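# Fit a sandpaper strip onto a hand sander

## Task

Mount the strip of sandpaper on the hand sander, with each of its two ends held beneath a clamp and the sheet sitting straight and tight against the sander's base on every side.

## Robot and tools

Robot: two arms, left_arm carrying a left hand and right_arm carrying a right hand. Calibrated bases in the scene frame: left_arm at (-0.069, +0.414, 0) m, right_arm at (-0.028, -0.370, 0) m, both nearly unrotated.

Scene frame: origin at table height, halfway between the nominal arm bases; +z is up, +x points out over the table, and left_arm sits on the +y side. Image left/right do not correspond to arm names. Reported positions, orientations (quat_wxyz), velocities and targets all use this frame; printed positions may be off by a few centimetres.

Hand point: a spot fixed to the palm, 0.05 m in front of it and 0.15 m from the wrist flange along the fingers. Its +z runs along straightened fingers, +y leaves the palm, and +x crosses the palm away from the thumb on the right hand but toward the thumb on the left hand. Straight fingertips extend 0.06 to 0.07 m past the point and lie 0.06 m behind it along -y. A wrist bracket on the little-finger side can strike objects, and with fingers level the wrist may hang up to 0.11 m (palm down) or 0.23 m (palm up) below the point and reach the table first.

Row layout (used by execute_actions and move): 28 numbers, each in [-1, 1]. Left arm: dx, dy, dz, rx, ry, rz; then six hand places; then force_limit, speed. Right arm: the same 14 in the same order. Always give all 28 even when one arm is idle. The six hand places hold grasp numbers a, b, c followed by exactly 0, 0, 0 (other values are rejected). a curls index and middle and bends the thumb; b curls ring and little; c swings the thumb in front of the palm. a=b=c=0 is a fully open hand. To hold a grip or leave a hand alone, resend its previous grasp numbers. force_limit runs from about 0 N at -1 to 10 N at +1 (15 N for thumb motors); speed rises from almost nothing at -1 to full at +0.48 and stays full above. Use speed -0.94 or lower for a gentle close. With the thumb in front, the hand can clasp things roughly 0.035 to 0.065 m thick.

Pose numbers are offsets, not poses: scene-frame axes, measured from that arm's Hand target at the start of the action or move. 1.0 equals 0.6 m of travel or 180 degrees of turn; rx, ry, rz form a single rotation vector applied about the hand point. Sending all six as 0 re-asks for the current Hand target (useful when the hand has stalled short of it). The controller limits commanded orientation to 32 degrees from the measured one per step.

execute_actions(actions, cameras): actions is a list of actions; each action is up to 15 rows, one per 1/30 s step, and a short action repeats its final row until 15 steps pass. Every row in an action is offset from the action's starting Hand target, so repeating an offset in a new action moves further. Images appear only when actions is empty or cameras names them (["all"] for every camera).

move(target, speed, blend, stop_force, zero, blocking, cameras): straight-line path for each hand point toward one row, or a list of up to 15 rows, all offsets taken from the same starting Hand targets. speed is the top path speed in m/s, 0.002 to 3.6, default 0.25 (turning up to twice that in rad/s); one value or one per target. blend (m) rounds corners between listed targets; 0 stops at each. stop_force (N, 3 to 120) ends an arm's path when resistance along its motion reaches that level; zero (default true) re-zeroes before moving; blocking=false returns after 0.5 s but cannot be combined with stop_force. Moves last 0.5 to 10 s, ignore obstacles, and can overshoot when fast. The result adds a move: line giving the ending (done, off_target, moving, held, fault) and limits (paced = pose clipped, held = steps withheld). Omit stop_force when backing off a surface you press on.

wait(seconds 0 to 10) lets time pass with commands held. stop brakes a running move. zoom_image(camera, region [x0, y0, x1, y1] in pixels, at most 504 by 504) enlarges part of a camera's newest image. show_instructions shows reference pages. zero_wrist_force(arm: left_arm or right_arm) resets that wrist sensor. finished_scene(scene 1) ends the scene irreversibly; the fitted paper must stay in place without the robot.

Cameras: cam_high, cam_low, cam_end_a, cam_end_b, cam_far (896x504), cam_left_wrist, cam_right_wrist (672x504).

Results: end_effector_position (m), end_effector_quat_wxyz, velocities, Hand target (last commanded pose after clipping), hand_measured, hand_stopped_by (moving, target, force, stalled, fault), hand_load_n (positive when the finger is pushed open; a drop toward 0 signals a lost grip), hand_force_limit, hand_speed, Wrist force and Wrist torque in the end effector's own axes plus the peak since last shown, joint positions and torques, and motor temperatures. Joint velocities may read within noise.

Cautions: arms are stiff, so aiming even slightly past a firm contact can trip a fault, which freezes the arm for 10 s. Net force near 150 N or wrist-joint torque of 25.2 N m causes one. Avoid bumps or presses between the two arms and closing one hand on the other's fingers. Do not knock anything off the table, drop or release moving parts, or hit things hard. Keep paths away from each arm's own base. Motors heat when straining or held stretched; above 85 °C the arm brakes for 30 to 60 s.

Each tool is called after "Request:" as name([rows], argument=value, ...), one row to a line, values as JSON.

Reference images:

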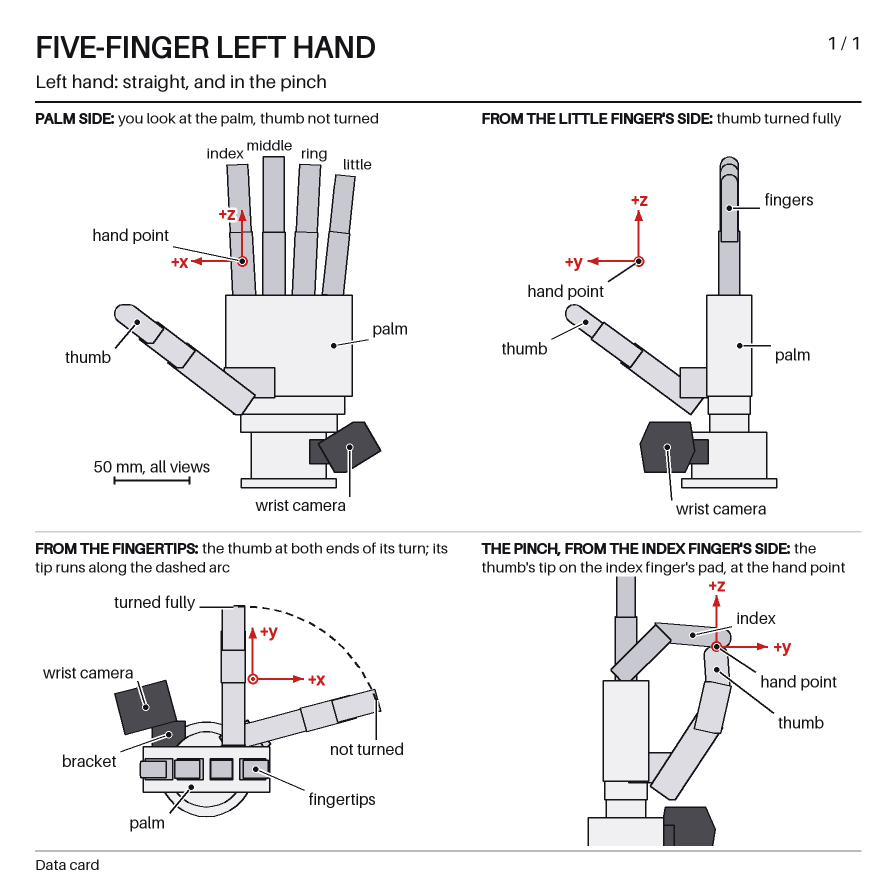

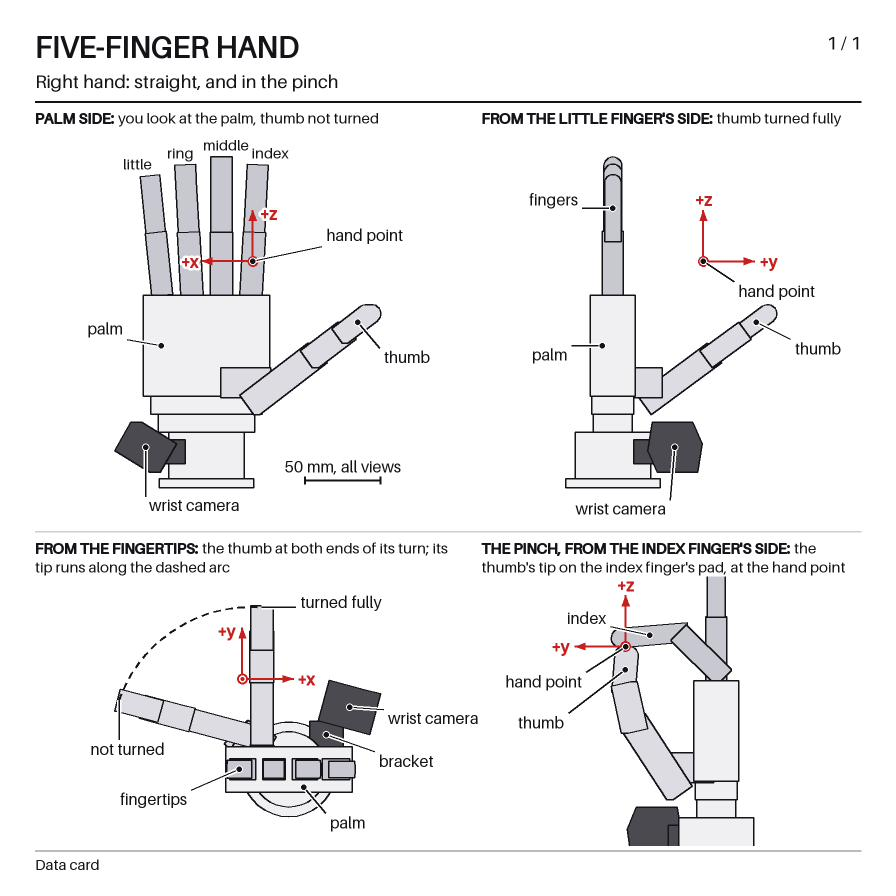

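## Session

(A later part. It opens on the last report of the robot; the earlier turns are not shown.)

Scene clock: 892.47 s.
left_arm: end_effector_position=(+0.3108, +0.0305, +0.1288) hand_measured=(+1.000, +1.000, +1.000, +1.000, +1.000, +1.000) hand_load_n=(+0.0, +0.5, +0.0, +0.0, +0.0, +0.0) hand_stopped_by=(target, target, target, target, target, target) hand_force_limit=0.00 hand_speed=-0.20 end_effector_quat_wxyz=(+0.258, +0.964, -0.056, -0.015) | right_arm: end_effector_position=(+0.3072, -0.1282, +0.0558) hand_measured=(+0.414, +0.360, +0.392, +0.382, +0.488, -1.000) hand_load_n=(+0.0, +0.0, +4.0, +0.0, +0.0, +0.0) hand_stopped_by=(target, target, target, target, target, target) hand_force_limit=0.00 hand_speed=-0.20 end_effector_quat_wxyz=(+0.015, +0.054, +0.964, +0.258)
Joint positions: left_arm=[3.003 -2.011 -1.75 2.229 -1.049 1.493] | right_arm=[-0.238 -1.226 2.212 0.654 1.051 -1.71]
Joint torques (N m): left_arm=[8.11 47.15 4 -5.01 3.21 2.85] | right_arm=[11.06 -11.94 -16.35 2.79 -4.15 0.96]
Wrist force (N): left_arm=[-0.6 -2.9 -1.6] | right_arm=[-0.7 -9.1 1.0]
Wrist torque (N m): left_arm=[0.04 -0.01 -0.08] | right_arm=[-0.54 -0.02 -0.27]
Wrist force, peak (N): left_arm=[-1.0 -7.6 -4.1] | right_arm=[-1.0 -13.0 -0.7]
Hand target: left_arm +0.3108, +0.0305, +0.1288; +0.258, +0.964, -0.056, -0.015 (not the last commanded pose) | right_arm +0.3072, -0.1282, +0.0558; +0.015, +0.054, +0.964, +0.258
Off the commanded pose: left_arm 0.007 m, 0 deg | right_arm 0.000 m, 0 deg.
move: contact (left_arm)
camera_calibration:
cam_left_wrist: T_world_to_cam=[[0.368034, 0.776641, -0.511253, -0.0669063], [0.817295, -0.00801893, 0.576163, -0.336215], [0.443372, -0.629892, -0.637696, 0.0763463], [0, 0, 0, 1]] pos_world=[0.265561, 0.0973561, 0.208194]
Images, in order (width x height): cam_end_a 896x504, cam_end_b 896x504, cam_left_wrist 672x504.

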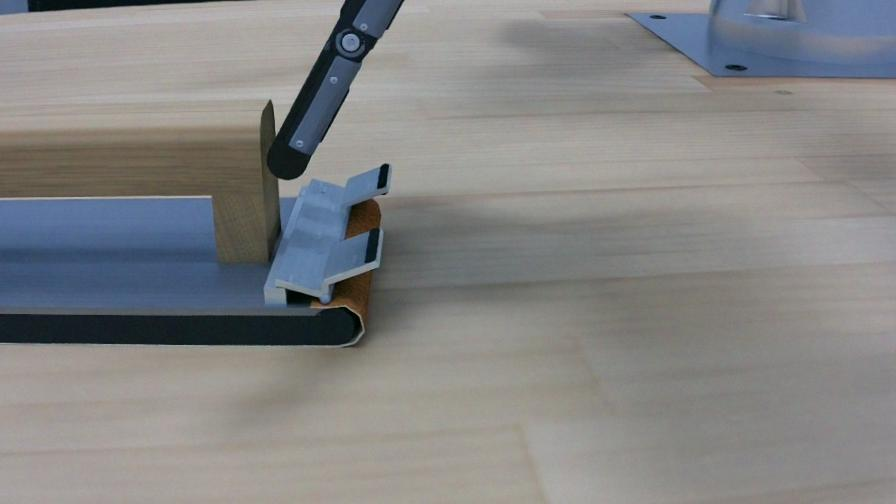

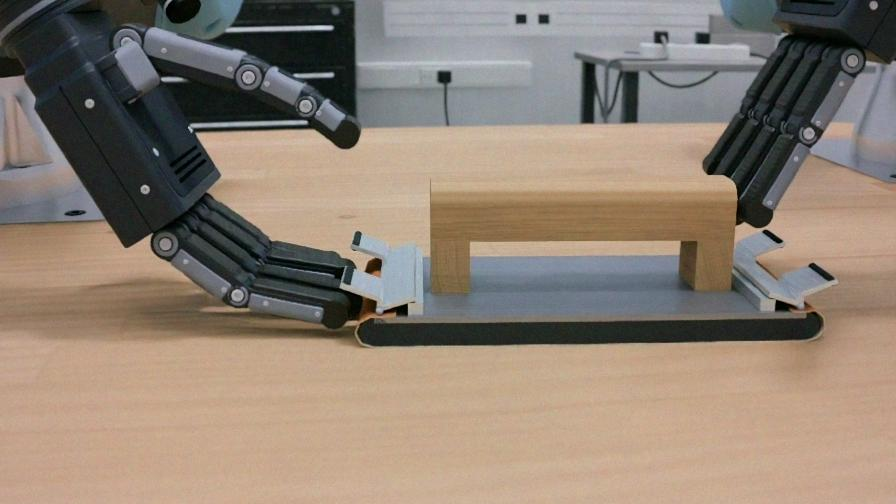

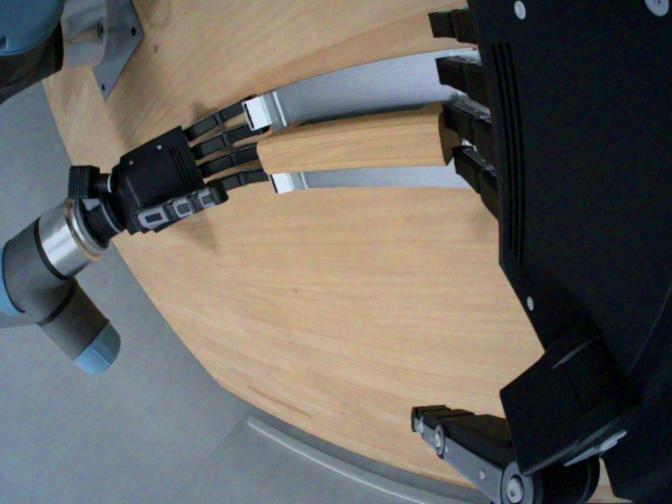

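Request:
move(target=[0,0,0,0,0,0, 0,0,0,0,0,0, 0,-0.2, 0.0008,0.0066,-0.001,0,0,0, 0.34,0.31,1,0,0,0, 0,-0.2], speed=0.01, stop_force=6, cameras=["cam_end_a", "cam_end_b", "cam_right_wrist"])

Request:
zoom_image(camera="cam_end_b", region=[280, 210, 480, 370])

Request:
zoom_image(camera="cam_right_wrist", region=[190, 20, 510, 270])

Scene clock: 898.60 s.
left_arm: end_effector_position=(+0.3108, +0.0305, +0.1288) hand_measured=(+1.000, +1.000, +1.000, +1.000, +1.000, +1.000) hand_load_n=(+0.0, +0.0, +1.0, +0.0, +0.0, +0.0) hand_stopped_by=(target, target, target, target, target, target) hand_force_limit=0.00 hand_speed=-0.20 end_effector_quat_wxyz=(+0.258, +0.964, -0.056, -0.015) | right_arm: end_effector_position=(+0.3072, -0.1274, +0.0557) hand_measured=(+0.414, +0.360, +0.392, +0.382, +0.488, -1.000) hand_load_n=(+0.5, +0.0, +5.0, +0.5, +0.0, +0.0) hand_stopped_by=(target, target, target, target, target, target) hand_force_limit=0.00 hand_speed=-0.20 end_effector_quat_wxyz=(+0.015, +0.054, +0.964, +0.258)
Joint positions: left_arm=[3.003 -2.011 -1.75 2.229 -1.049 1.493] | right_arm=[-0.236 -1.225 2.211 0.653 1.051 -1.707]
Joint torques (N m): left_arm=[-2.02 45.01 4.24 -2.98 3.1 2.94] | right_arm=[-7.23 -34.87 1.07 4.01 -1.74 -1.56]
Wrist force (N): left_arm=[-1.0 -7.9 -5.0] | right_arm=[-1.3 -12.7 -1.4]
Wrist torque (N m): left_arm=[0.45 -0.14 -0.01] | right_arm=[-0.45 0.04 -0.18]
Wrist force, peak (N): left_arm=[-1.2 -8.4 -5.2] | right_arm=[-0.9 -16.5 -3.9]
Hand target: left_arm +0.3108, +0.0305, +0.1288; +0.258, +0.964, -0.056, -0.015 | right_arm +0.3072, -0.1274, +0.0557; +0.015, +0.054, +0.964, +0.258 (not the last commanded pose)
Off the commanded pose: left_arm 0.000 m, 0 deg | right_arm 0.003 m, 0 deg.
move: contact (right_arm)
camera_calibration:
cam_right_wrist: T_world_to_cam=[[-0.148884, 0.860688, 0.486878, 0.131298], [0.832245, -0.156844, 0.531759, -0.30173], [0.534042, 0.484372, -0.692952, 0.0516742], [0, 0, 0, 1]] pos_world=[0.243065, -0.185361, 0.132329]
Images, in order (width x height): cam_end_a 896x504, cam_end_b 896x504, cam_right_wrist 672x504.

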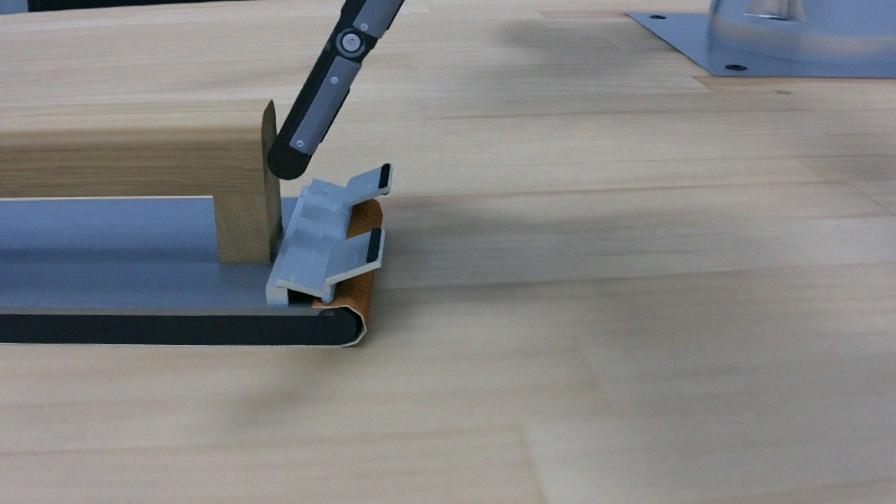

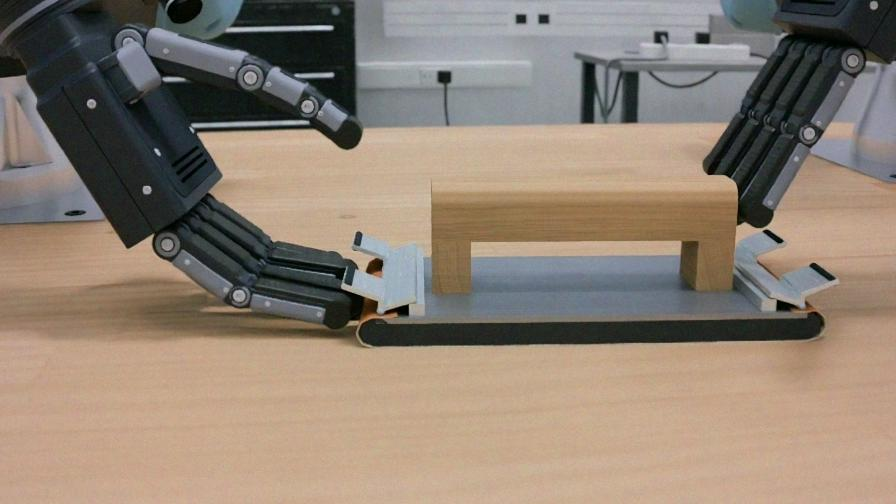

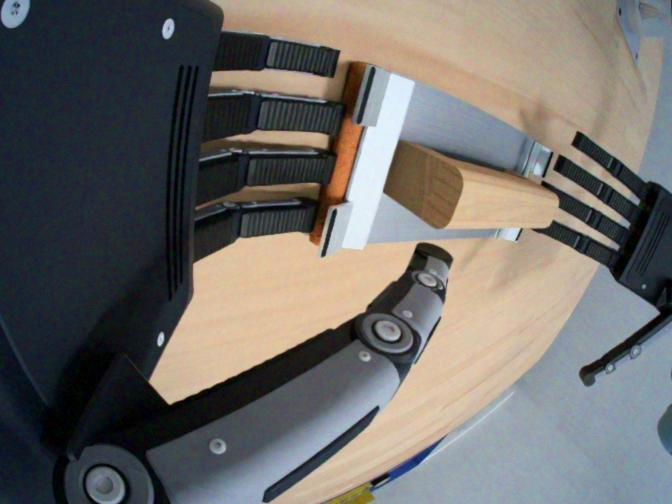

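Scaled by 2.520 from the camera's 896x504 image, which has a finer 1280x720 frame.

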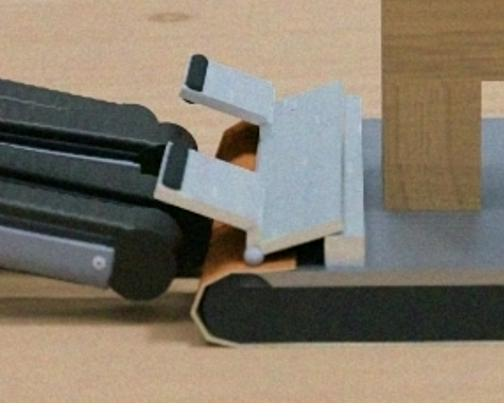

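Scaled by 1.575 from the camera's 672x504 image, which has a finer 960x720 frame.

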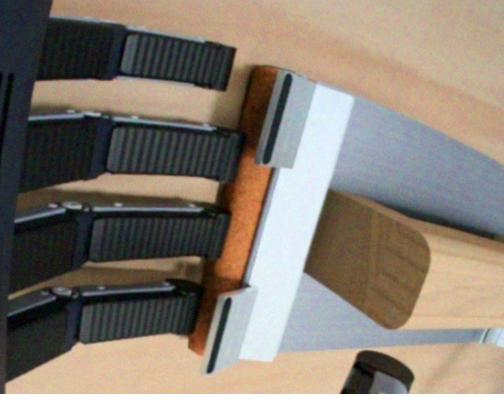

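Request:
move(target=[0,0,0,0,0,0, 0,0,0,0,0,0, 0,-0.2, 0.0008,0.0066,-0.003,0,0,0, 0.34,0.31,1,0,0,0, 0,-0.2], speed=0.01, stop_force=4, cameras=["cam_end_a", "cam_end_b", "cam_right_wrist"])

Request:
zoom_image(camera="cam_end_b", region=[280, 210, 480, 370])

Scene clock: 903.97 s.
left_arm: end_effector_position=(+0.3108, +0.0305, +0.1288) hand_measured=(+1.000, +1.000, +1.000, +1.000, +1.000, +1.000) hand_load_n=(+0.0, +0.0, +1.0, +0.0, -0.5, +0.0) hand_stopped_by=(target, target, target, target, target, target) hand_force_limit=0.00 hand_speed=-0.20 end_effector_quat_wxyz=(+0.258, +0.964, -0.056, -0.015) | right_arm: end_effector_position=(+0.3072, -0.1272, +0.0556) hand_measured=(+0.414, +0.360, +0.392, +0.382, +0.488, -1.000) hand_load_n=(+0.0, +0.0, +4.5, +0.0, +0.0, +0.0) hand_stopped_by=(target, target, target, target, target, target) hand_force_limit=0.00 hand_speed=-0.20 end_effector_quat_wxyz=(+0.015, +0.054, +0.964, +0.258)
Joint positions: left_arm=[3.003 -2.011 -1.75 2.229 -1.049 1.493] | right_arm=[-0.235 -1.225 2.211 0.653 1.051 -1.706]
Joint torques (N m): left_arm=[-5.97 38.27 7.61 -1.2 3.17 2.76] | right_arm=[-7.07 -34.62 1.41 4.28 -4.05 -1.52]
Wrist force (N): left_arm=[-1.6 -9.5 -6.2] | right_arm=[-1.5 -14.5 -2.4]
Wrist torque (N m): left_arm=[0.58 -0.09 -0.01] | right_arm=[-0.50 0.01 -0.21]
Wrist force, peak (N): left_arm=[-1.4 -9.6 -6.9] | right_arm=[-1.5 -18.6 -6.4]
Hand target: left_arm +0.3108, +0.0305, +0.1288; +0.258, +0.964, -0.056, -0.015 | right_arm +0.3072, -0.1272, +0.0556; +0.015, +0.054, +0.964, +0.258 (not the last commanded pose)
Off the commanded pose: left_arm 0.000 m, 0 deg | right_arm 0.004 m, 0 deg.
move: contact (right_arm)
camera_calibration:
cam_right_wrist: T_world_to_cam=[[-0.148834, 0.860721, 0.486835, 0.131039], [0.832284, -0.156822, 0.531705, -0.301681], [0.533995, 0.484321, -0.693024, 0.0515404], [0, 0, 0, 1]] pos_world=[0.243065, -0.185061, 0.13233]
Images, in order (width x height): cam_end_a 896x504, cam_end_b 896x504, cam_right_wrist 672x504.

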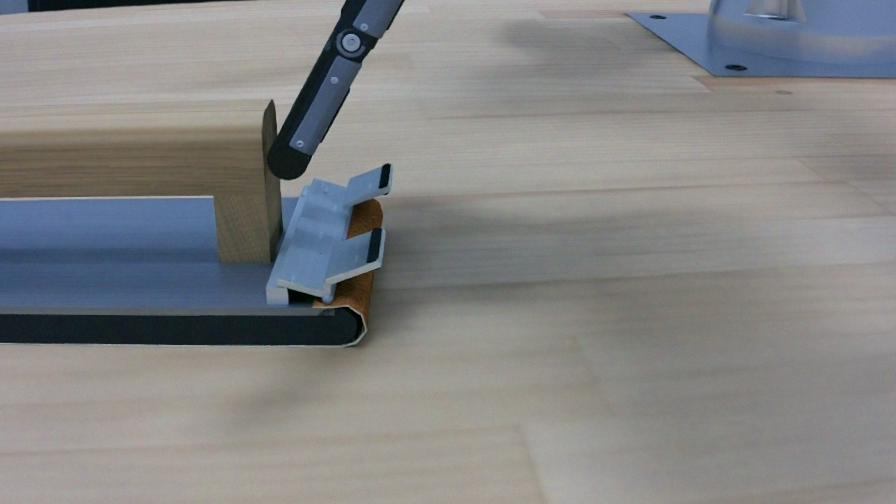

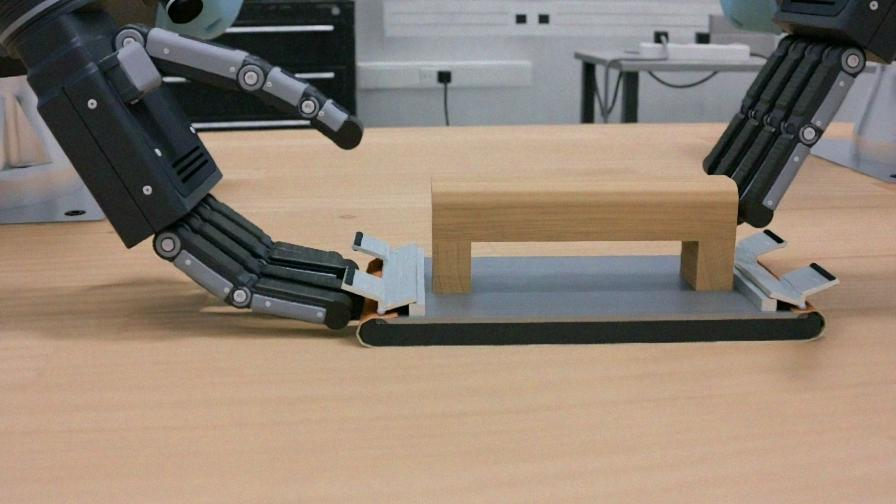

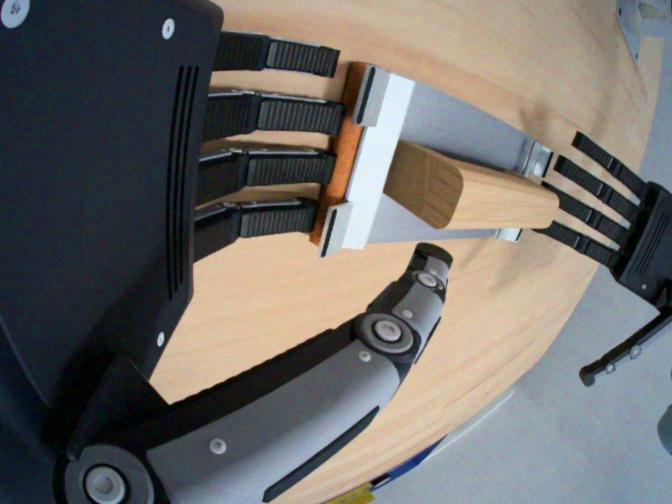

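Scaled by 2.520 from the camera's 896x504 image, which has a finer 1280x720 frame.

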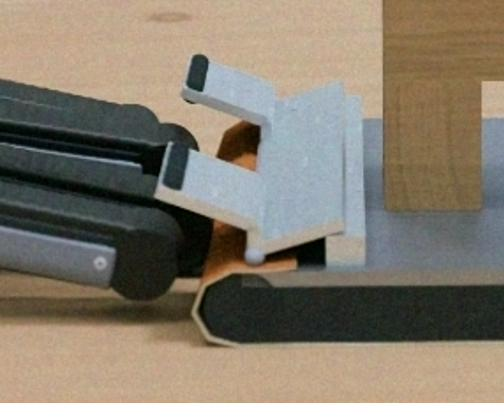

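Request:
zoom_image(camera="cam_end_a", region=[220, 240, 420, 380])

Request:
zoom_image(camera="cam_end_b", region=[330, 280, 450, 360])

Scaled by 2.520 from the camera's 896x504 image, which has a finer 1280x720 frame.

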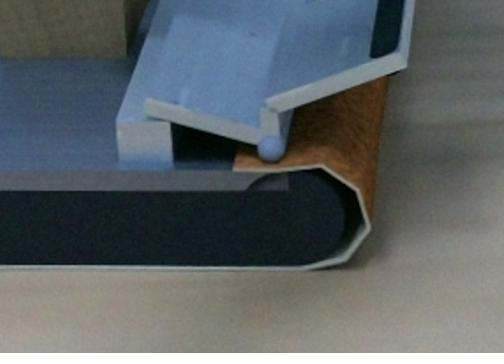

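Scaled by 4.200 from the camera's 896x504 image, which has a finer 1280x720 frame.

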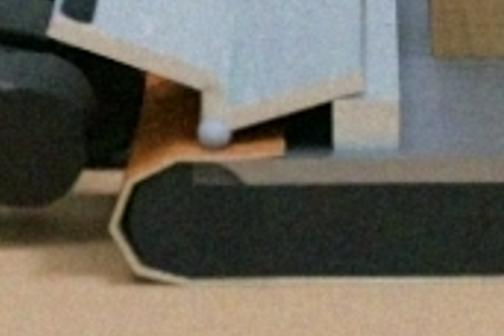

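Request:
move(target=[0.0061,0.0496,0.01,0,0,0, 0,0,0,0,0,0, 0,-0.2, -0.0081,-0.0661,0,0,0,0, 0.34,0.31,1,0,0,0, 0,-0.2], speed=0.03, cameras=["cam_end_a", "cam_end_b", "cam_far", "cam_right_wrist", "cam_left_wrist"])

Request:
zoom_image(camera="cam_end_b", region=[330, 280, 450, 360])

Request:
zoom_image(camera="cam_end_a", region=[220, 240, 420, 380])

Request:
zoom_image(camera="cam_right_wrist", region=[300, 30, 620, 280])

Request:
zoom_image(camera="cam_left_wrist", region=[200, 20, 520, 260])

Scene clock: 915.57 s.
left_arm: end_effector_position=(+0.3144, +0.0602, +0.1348) hand_measured=(+1.000, +1.000, +1.000, +1.000, +1.000, +1.000) hand_load_n=(+0.0, +0.0, +0.0, +0.0, +0.0, +0.0) hand_stopped_by=(target, target, target, target, target, target) hand_force_limit=0.00 hand_speed=-0.20 end_effector_quat_wxyz=(+0.258, +0.964, -0.056, -0.015) | right_arm: end_effector_position=(+0.3023, -0.1668, +0.0556) hand_measured=(+0.414, +0.360, +0.392, +0.382, +0.488, -1.000) hand_load_n=(+0.0, +0.0, +0.0, +0.0, +0.0, +0.0) hand_stopped_by=(target, target, target, target, target, target) hand_force_limit=0.00 hand_speed=-0.20 end_effector_quat_wxyz=(+0.015, +0.054, +0.964, +0.258)
Joint positions: left_arm=[3.079 -1.988 -1.781 2.193 -1.048 1.58] | right_arm=[-0.389 -1.227 2.253 0.697 1.068 -1.882]
Joint torques (N m): left_arm=[9.05 45.73 3.27 -5.35 2.55 3] | right_arm=[-10.07 -10.45 0.64 3.84 1.83 -0.94]
Wrist force (N): left_arm=[-0.8 -0.2 -0.4] | right_arm=[-0.8 -3.9 1.9]
Wrist torque (N m): left_arm=[-0.02 0.11 -0.16] | right_arm=[-0.50 0.02 0.03]
Wrist force, peak (N): left_arm=[-1.3 -9.6 -6.5] | right_arm=[-1.8 -14.9 -2.1]
Hand target: left_arm +0.3144, +0.0602, +0.1348; +0.258, +0.964, -0.056, -0.015 | right_arm +0.3023, -0.1669, +0.0556; +0.015, +0.054, +0.964, +0.258
Off the commanded pose: left_arm 0.000 m, 0 deg | right_arm 0.000 m, 0 deg.
move: done
camera_calibration:
cam_left_wrist: T_world_to_cam=[[0.368034, 0.776641, -0.511253, -0.08823], [0.817295, -0.00801893, 0.576163, -0.342376], [0.443372, -0.629892, -0.637696, 0.0972841], [0, 0, 0, 1]] pos_world=[0.269161, 0.127056, 0.214194]
cam_right_wrist: T_world_to_cam=[[-0.148834, 0.860721, 0.486835, 0.164481], [0.832284, -0.156822, 0.531705, -0.303829], [0.533995, 0.484321, -0.693024, 0.0733845], [0, 0, 0, 1]] pos_world=[0.238165, -0.224761, 0.13233]
Images, in order (width x height): cam_end_a 896x504, cam_end_b 896x504, cam_far 896x504, cam_left_wrist 672x504, cam_right_wrist 672x504.

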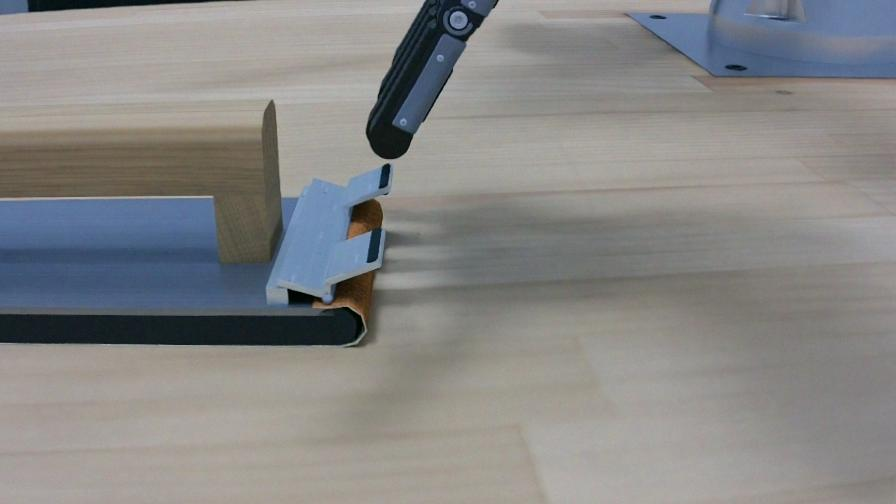

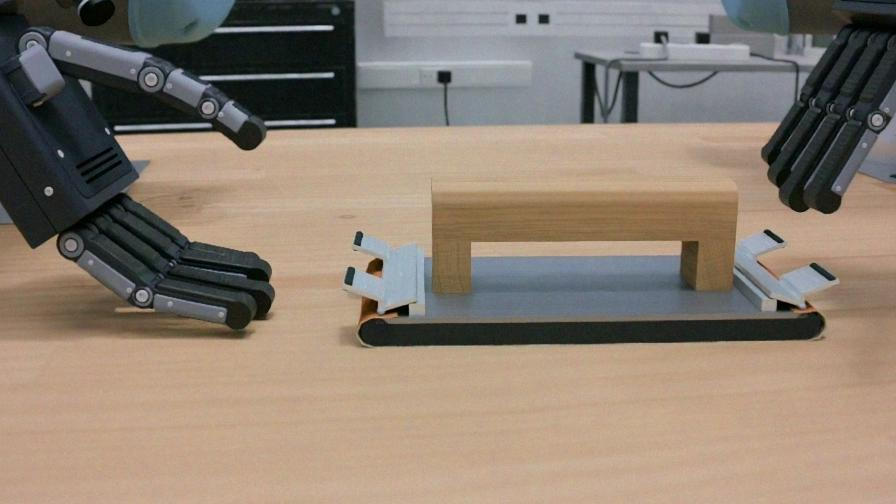

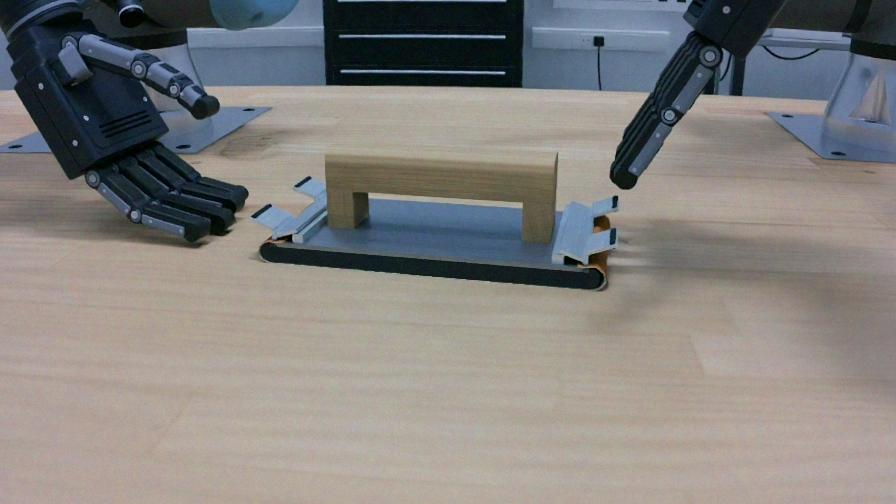

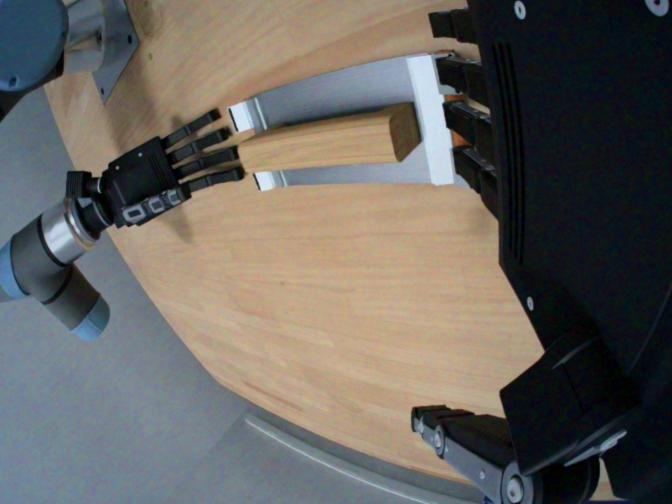

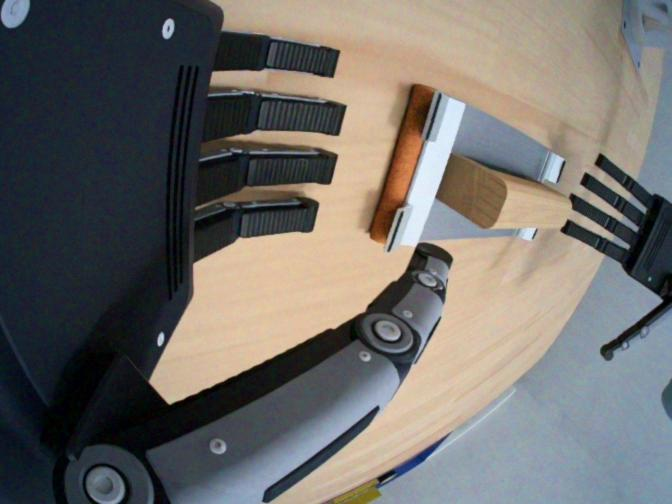

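Scaled by 4.200 from the camera's 896x504 image, which has a finer 1280x720 frame.

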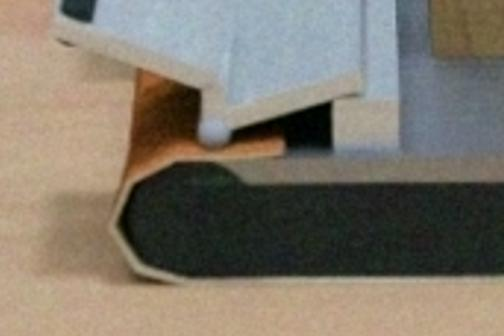

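Scaled by 2.520 from the camera's 896x504 image, which has a finer 1280x720 frame.

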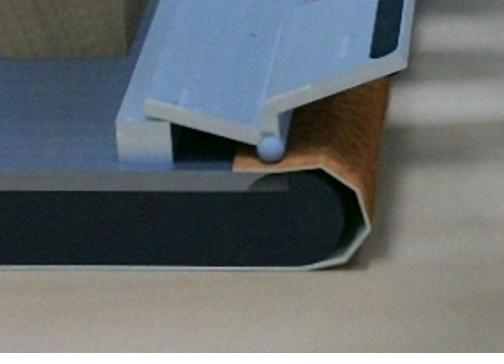

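Scaled by 1.575 from the camera's 672x504 image, which has a finer 960x720 frame.

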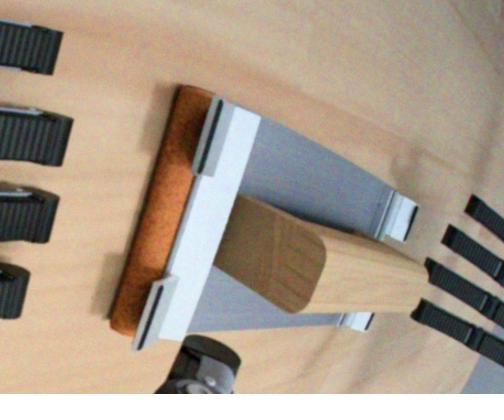

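Scaled by 1.575 from the camera's 672x504 image, which has a finer 960x720 frame.

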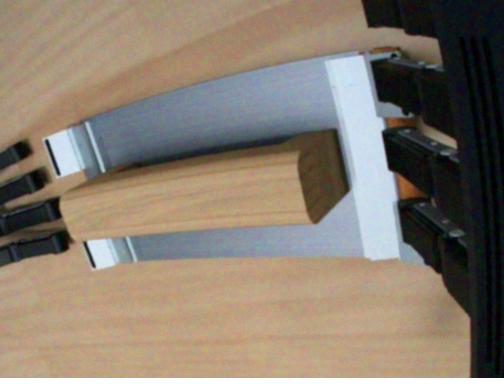

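Request:
move(target=[0.0,0.1,0.12,0,0,0, 0,0,0,0,0,0, 0,-0.2, -0.15,-0.01,0.02,0,0,0, 0.34,0.31,1,0,0,0, 0,-0.2], speed=0.15, cameras=["cam_end_a", "cam_left_wrist", "cam_right_wrist"])

Request:
zoom_image(camera="cam_right_wrist", region=[360, 20, 660, 260])

Request:
zoom_image(camera="cam_left_wrist", region=[200, 20, 520, 260])

Scene clock: 926.60 s.
left_arm: end_effector_position=(+0.3144, +0.1168, +0.2027) hand_measured=(+1.000, +1.000, +1.000, +1.000, +1.000, +1.000) hand_load_n=(+0.0, +0.0, +0.0, +0.0, -0.5, +0.0) hand_stopped_by=(target, target, target, target, target, target) hand_force_limit=0.00 hand_speed=-0.20 end_effector_quat_wxyz=(+0.258, +0.964, -0.056, -0.015) | right_arm: end_effector_position=(+0.2427, -0.1688, +0.0625) hand_measured=(+0.414, +0.360, +0.392, +0.382, +0.488, -1.000) hand_load_n=(+0.0, +0.0, +0.0, +0.0, -0.5, -0.5) hand_stopped_by=(target, target, target, target, target, target) hand_force_limit=0.00 hand_speed=-0.20 end_effector_quat_wxyz=(+0.014, +0.054, +0.965, +0.257)
Joint positions: left_arm=[3.228 -1.866 -1.777 1.983 -1.055 1.752] | right_arm=[-0.516 -1.343 2.438 0.696 1.095 -2.023]
Joint torques (N m): left_arm=[10.13 42.71 24.69 -4.96 -1.19 2.96] | right_arm=[8.86 -5.49 -15.35 0.98 -3.66 1.3]
Wrist force (N): left_arm=[-0.4 -0.1 0.0] | right_arm=[-0.5 -4.3 1.8]
Wrist torque (N m): left_arm=[-0.03 0.08 -0.14] | right_arm=[-0.56 -0.02 -0.15]
Wrist force, peak (N): left_arm=[-0.7 -0.4 -1.0] | right_arm=[3.2 -4.1 1.7]
Hand target: left_arm +0.3144, +0.1169, +0.2027; +0.258, +0.964, -0.056, -0.015 (not the last commanded pose) | right_arm +0.2428, -0.1688, +0.0625; +0.014, +0.054, +0.965, +0.257 (not the last commanded pose)
Off the commanded pose: left_arm 0.005 m, 0 deg | right_arm 0.031 m, 0 deg.
move: held (right_arm; a check stopped the path), off_target (left_arm; braked when a check withheld steps of right_arm); limits=held
pose unreachable (right arm): on one or more control steps of this call, first in action 0 (counted from 0), this arm could not follow its commanded pose, so it was not sent that pose on those steps. It may still have moved: this result reports where it is.
cause: moving toward the commanded pose would bring two parts of the arm too close to each other (joints 3 (elbow) to 6 (wrist 3) lie between them).
camera_calibration:
cam_left_wrist: T_world_to_cam=[[0.368034, 0.776641, -0.511253, -0.0974738], [0.817295, -0.00801893, 0.576163, -0.381043], [0.443372, -0.629892, -0.637696, 0.176236], [0, 0, 0, 1]] pos_world=[0.269161, 0.183656, 0.282094]
cam_right_wrist: T_world_to_cam=[[-0.147968, 0.861814, 0.485162, 0.154054], [0.833517, -0.155368, 0.530198, -0.258135], [0.532311, 0.482843, -0.695347, 0.111187], [0, 0, 0, 1]] pos_world=[0.178769, -0.226557, 0.139435]
Images, in order (width x height): cam_end_a 896x504, cam_left_wrist 672x504, cam_right_wrist 672x504.

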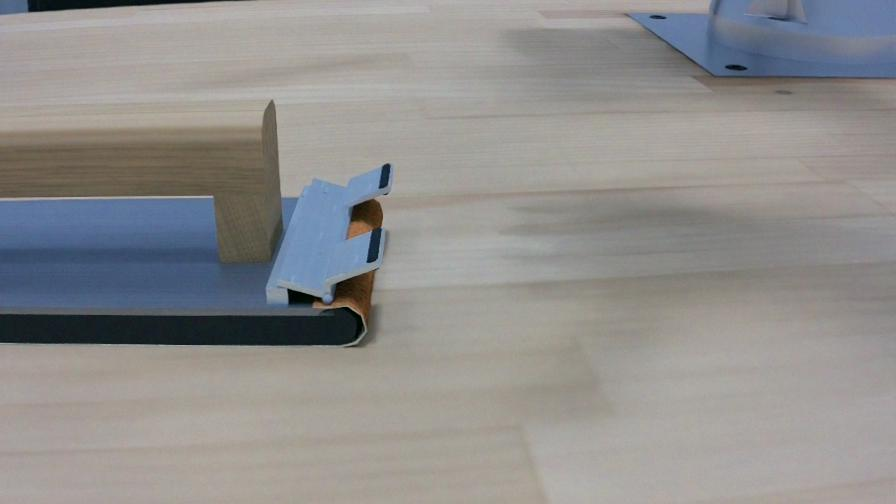

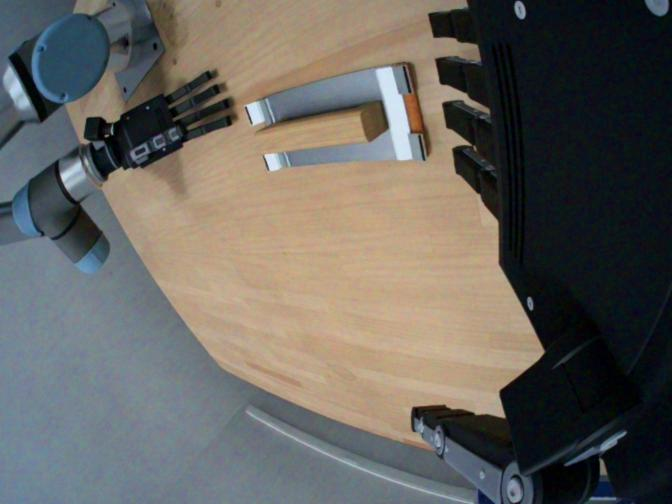

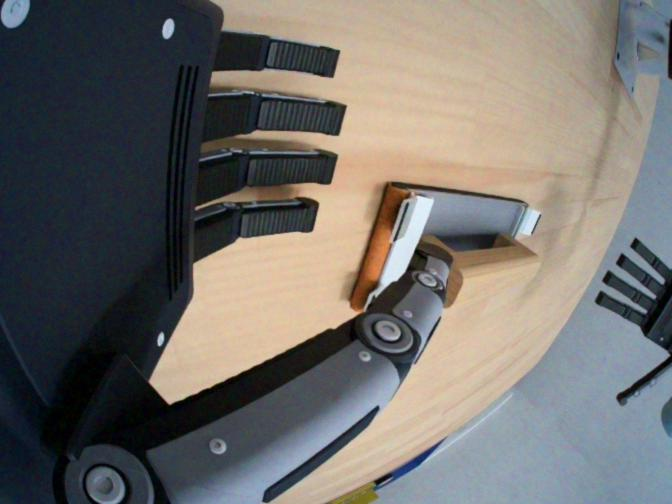

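Scaled by 1.680 from the camera's 672x504 image, which has a finer 960x720 frame.

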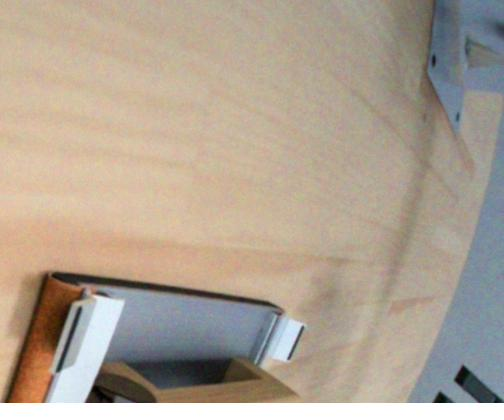

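Scaled by 1.575 from the camera's 672x504 image, which has a finer 960x720 frame.

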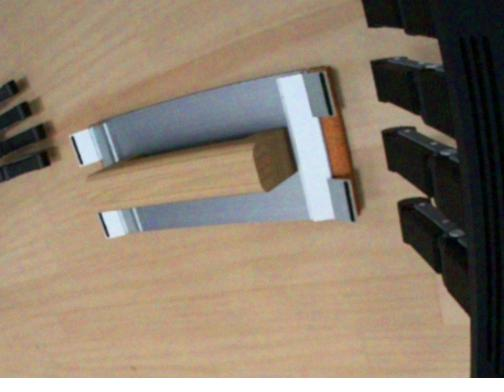

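Request:
zoom_image(camera="cam_right_wrist", region=[340, 165, 560, 320])

Request:
zoom_image(camera="cam_left_wrist", region=[230, 40, 450, 200])

Request:
zoom_image(camera="cam_end_a", region=[220, 150, 420, 380])

Scaled by 2.291 from the camera's 672x504 image, which has a finer 960x720 frame.

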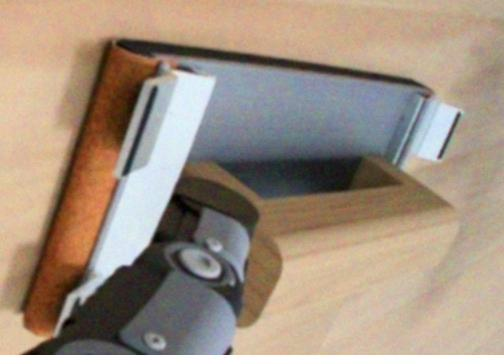

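Scaled by 2.291 from the camera's 672x504 image, which has a finer 960x720 frame.

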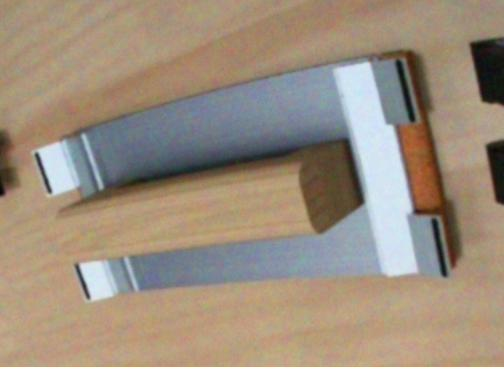

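Scaled by 2.191 from the camera's 896x504 image, which has a finer 1280x720 frame.

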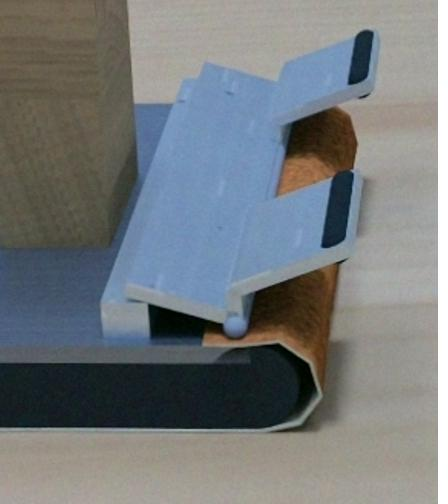

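Request:
move(target=[0.0,0.08,0.08,0,0,0, 0,0,0,0,0,0, 0,-0.2, 0.05,-0.08,0.1,0,0,0, 0.34,0.31,1,0,0,0, 0,-0.2], speed=0.15, cameras=["cam_end_b", "cam_far", "cam_right_wrist"])

Request:
zoom_image(camera="cam_end_b", region=[330, 210, 530, 360])

Request:
zoom_image(camera="cam_right_wrist", region=[340, 100, 580, 300])

Scene clock: 932.73 s.
left_arm: end_effector_position=(+0.3144, +0.1648, +0.2507) hand_measured=(+1.000, +1.000, +1.000, +1.000, +1.000, +1.000) hand_load_n=(+0.0, +0.0, -0.5, +0.0, +0.0, +0.0) hand_stopped_by=(target, target, target, target, target, target) hand_force_limit=0.00 hand_speed=-0.20 end_effector_quat_wxyz=(+0.258, +0.964, -0.056, -0.015) | right_arm: end_effector_position=(+0.2727, -0.2168, +0.1225) hand_measured=(+0.414, +0.360, +0.392, +0.382, +0.488, -1.000) hand_load_n=(+0.0, +0.0, +0.0, +0.0, +0.0, +0.0) hand_stopped_by=(target, target, target, target, target, target) hand_force_limit=0.00 hand_speed=-0.20 end_effector_quat_wxyz=(+0.014, +0.054, +0.965, +0.257)
Joint positions: left_arm=[3.36 -1.794 -1.755 1.816 -1.072 1.902] | right_arm=[-0.639 -1.434 2.31 0.974 1.125 -2.156]
Joint torques (N m): left_arm=[9.67 39.62 26.06 -5.46 -1.29 2.81] | right_arm=[-7.71 -30.33 -20.73 4.24 1.9 -1.72]
Wrist force (N): left_arm=[-0.2 -0.1 0.0] | right_arm=[-0.7 -4.0 1.8]
Wrist torque (N m): left_arm=[-0.04 0.04 -0.13] | right_arm=[-0.52 0.02 0.02]
Wrist force, peak (N): left_arm=[-0.4 -0.4 -0.9] | right_arm=[-0.6 -4.6 2.3]
Hand target: left_arm +0.3144, +0.1649, +0.2507; +0.258, +0.964, -0.056, -0.015 | right_arm +0.2728, -0.2168, +0.1225; +0.014, +0.054, +0.965, +0.257
Off the commanded pose: left_arm 0.000 m, 0 deg | right_arm 0.000 m, 0 deg.
move: done
camera_calibration:
cam_right_wrist: T_world_to_cam=[[-0.147928, 0.861807, 0.485187, 0.170649], [0.833524, -0.155409, 0.530175, -0.322403], [0.532311, 0.482843, -0.695347, 0.160066], [0, 0, 0, 1]] pos_world=[0.208769, -0.274457, 0.199435]
Images, in order (width x height): cam_end_b 896x504, cam_far 896x504, cam_right_wrist 672x504.

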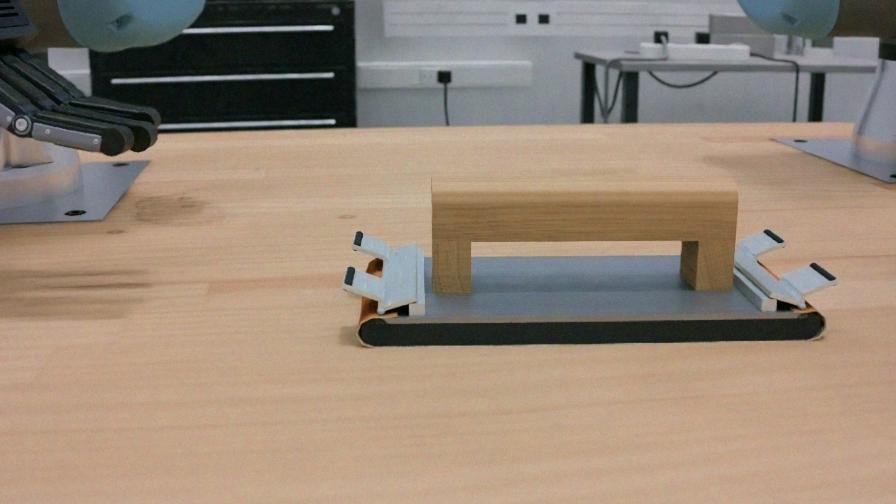

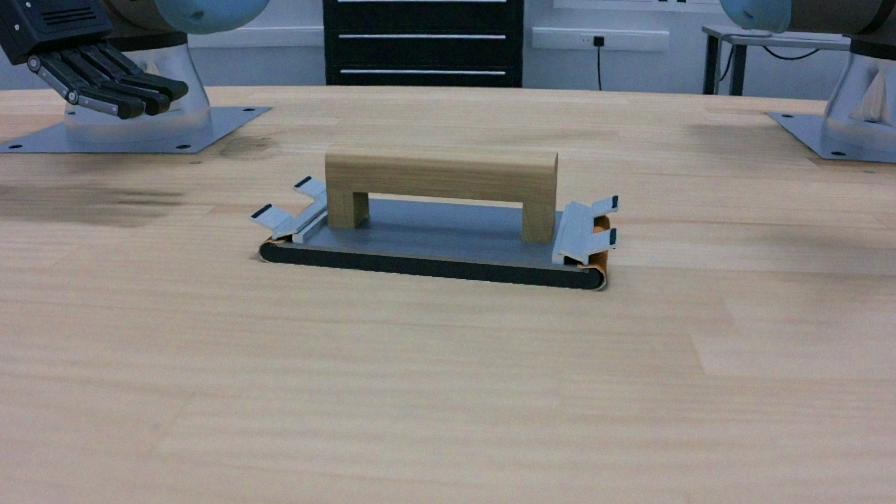

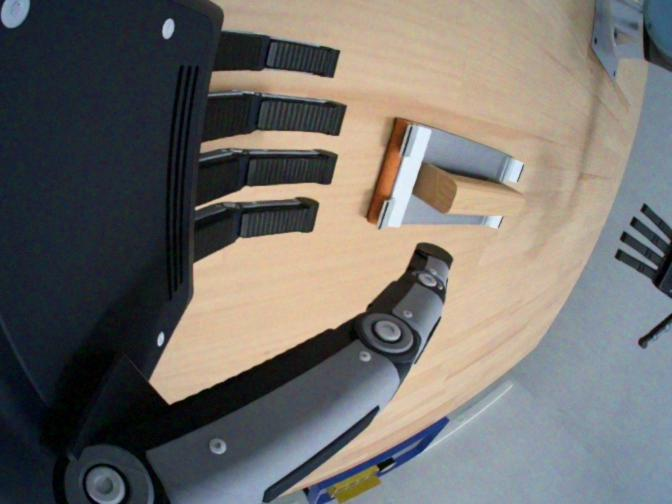

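Scaled by 2.520 from the camera's 896x504 image, which has a finer 1280x720 frame.

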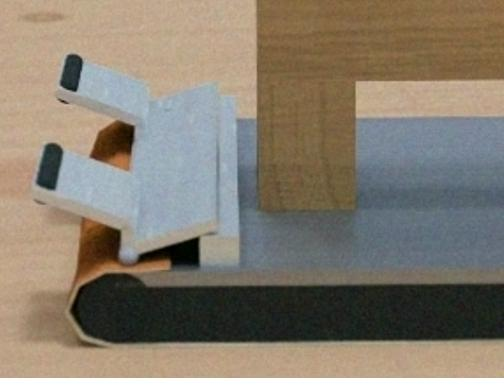

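Scaled by 2.100 from the camera's 672x504 image, which has a finer 960x720 frame.

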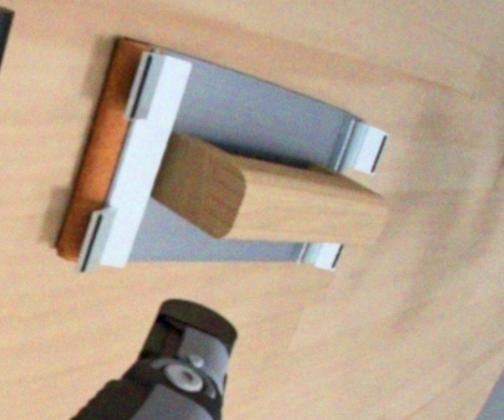

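Request:
finished_scene(scene=1)

The scene is finished: the task was done.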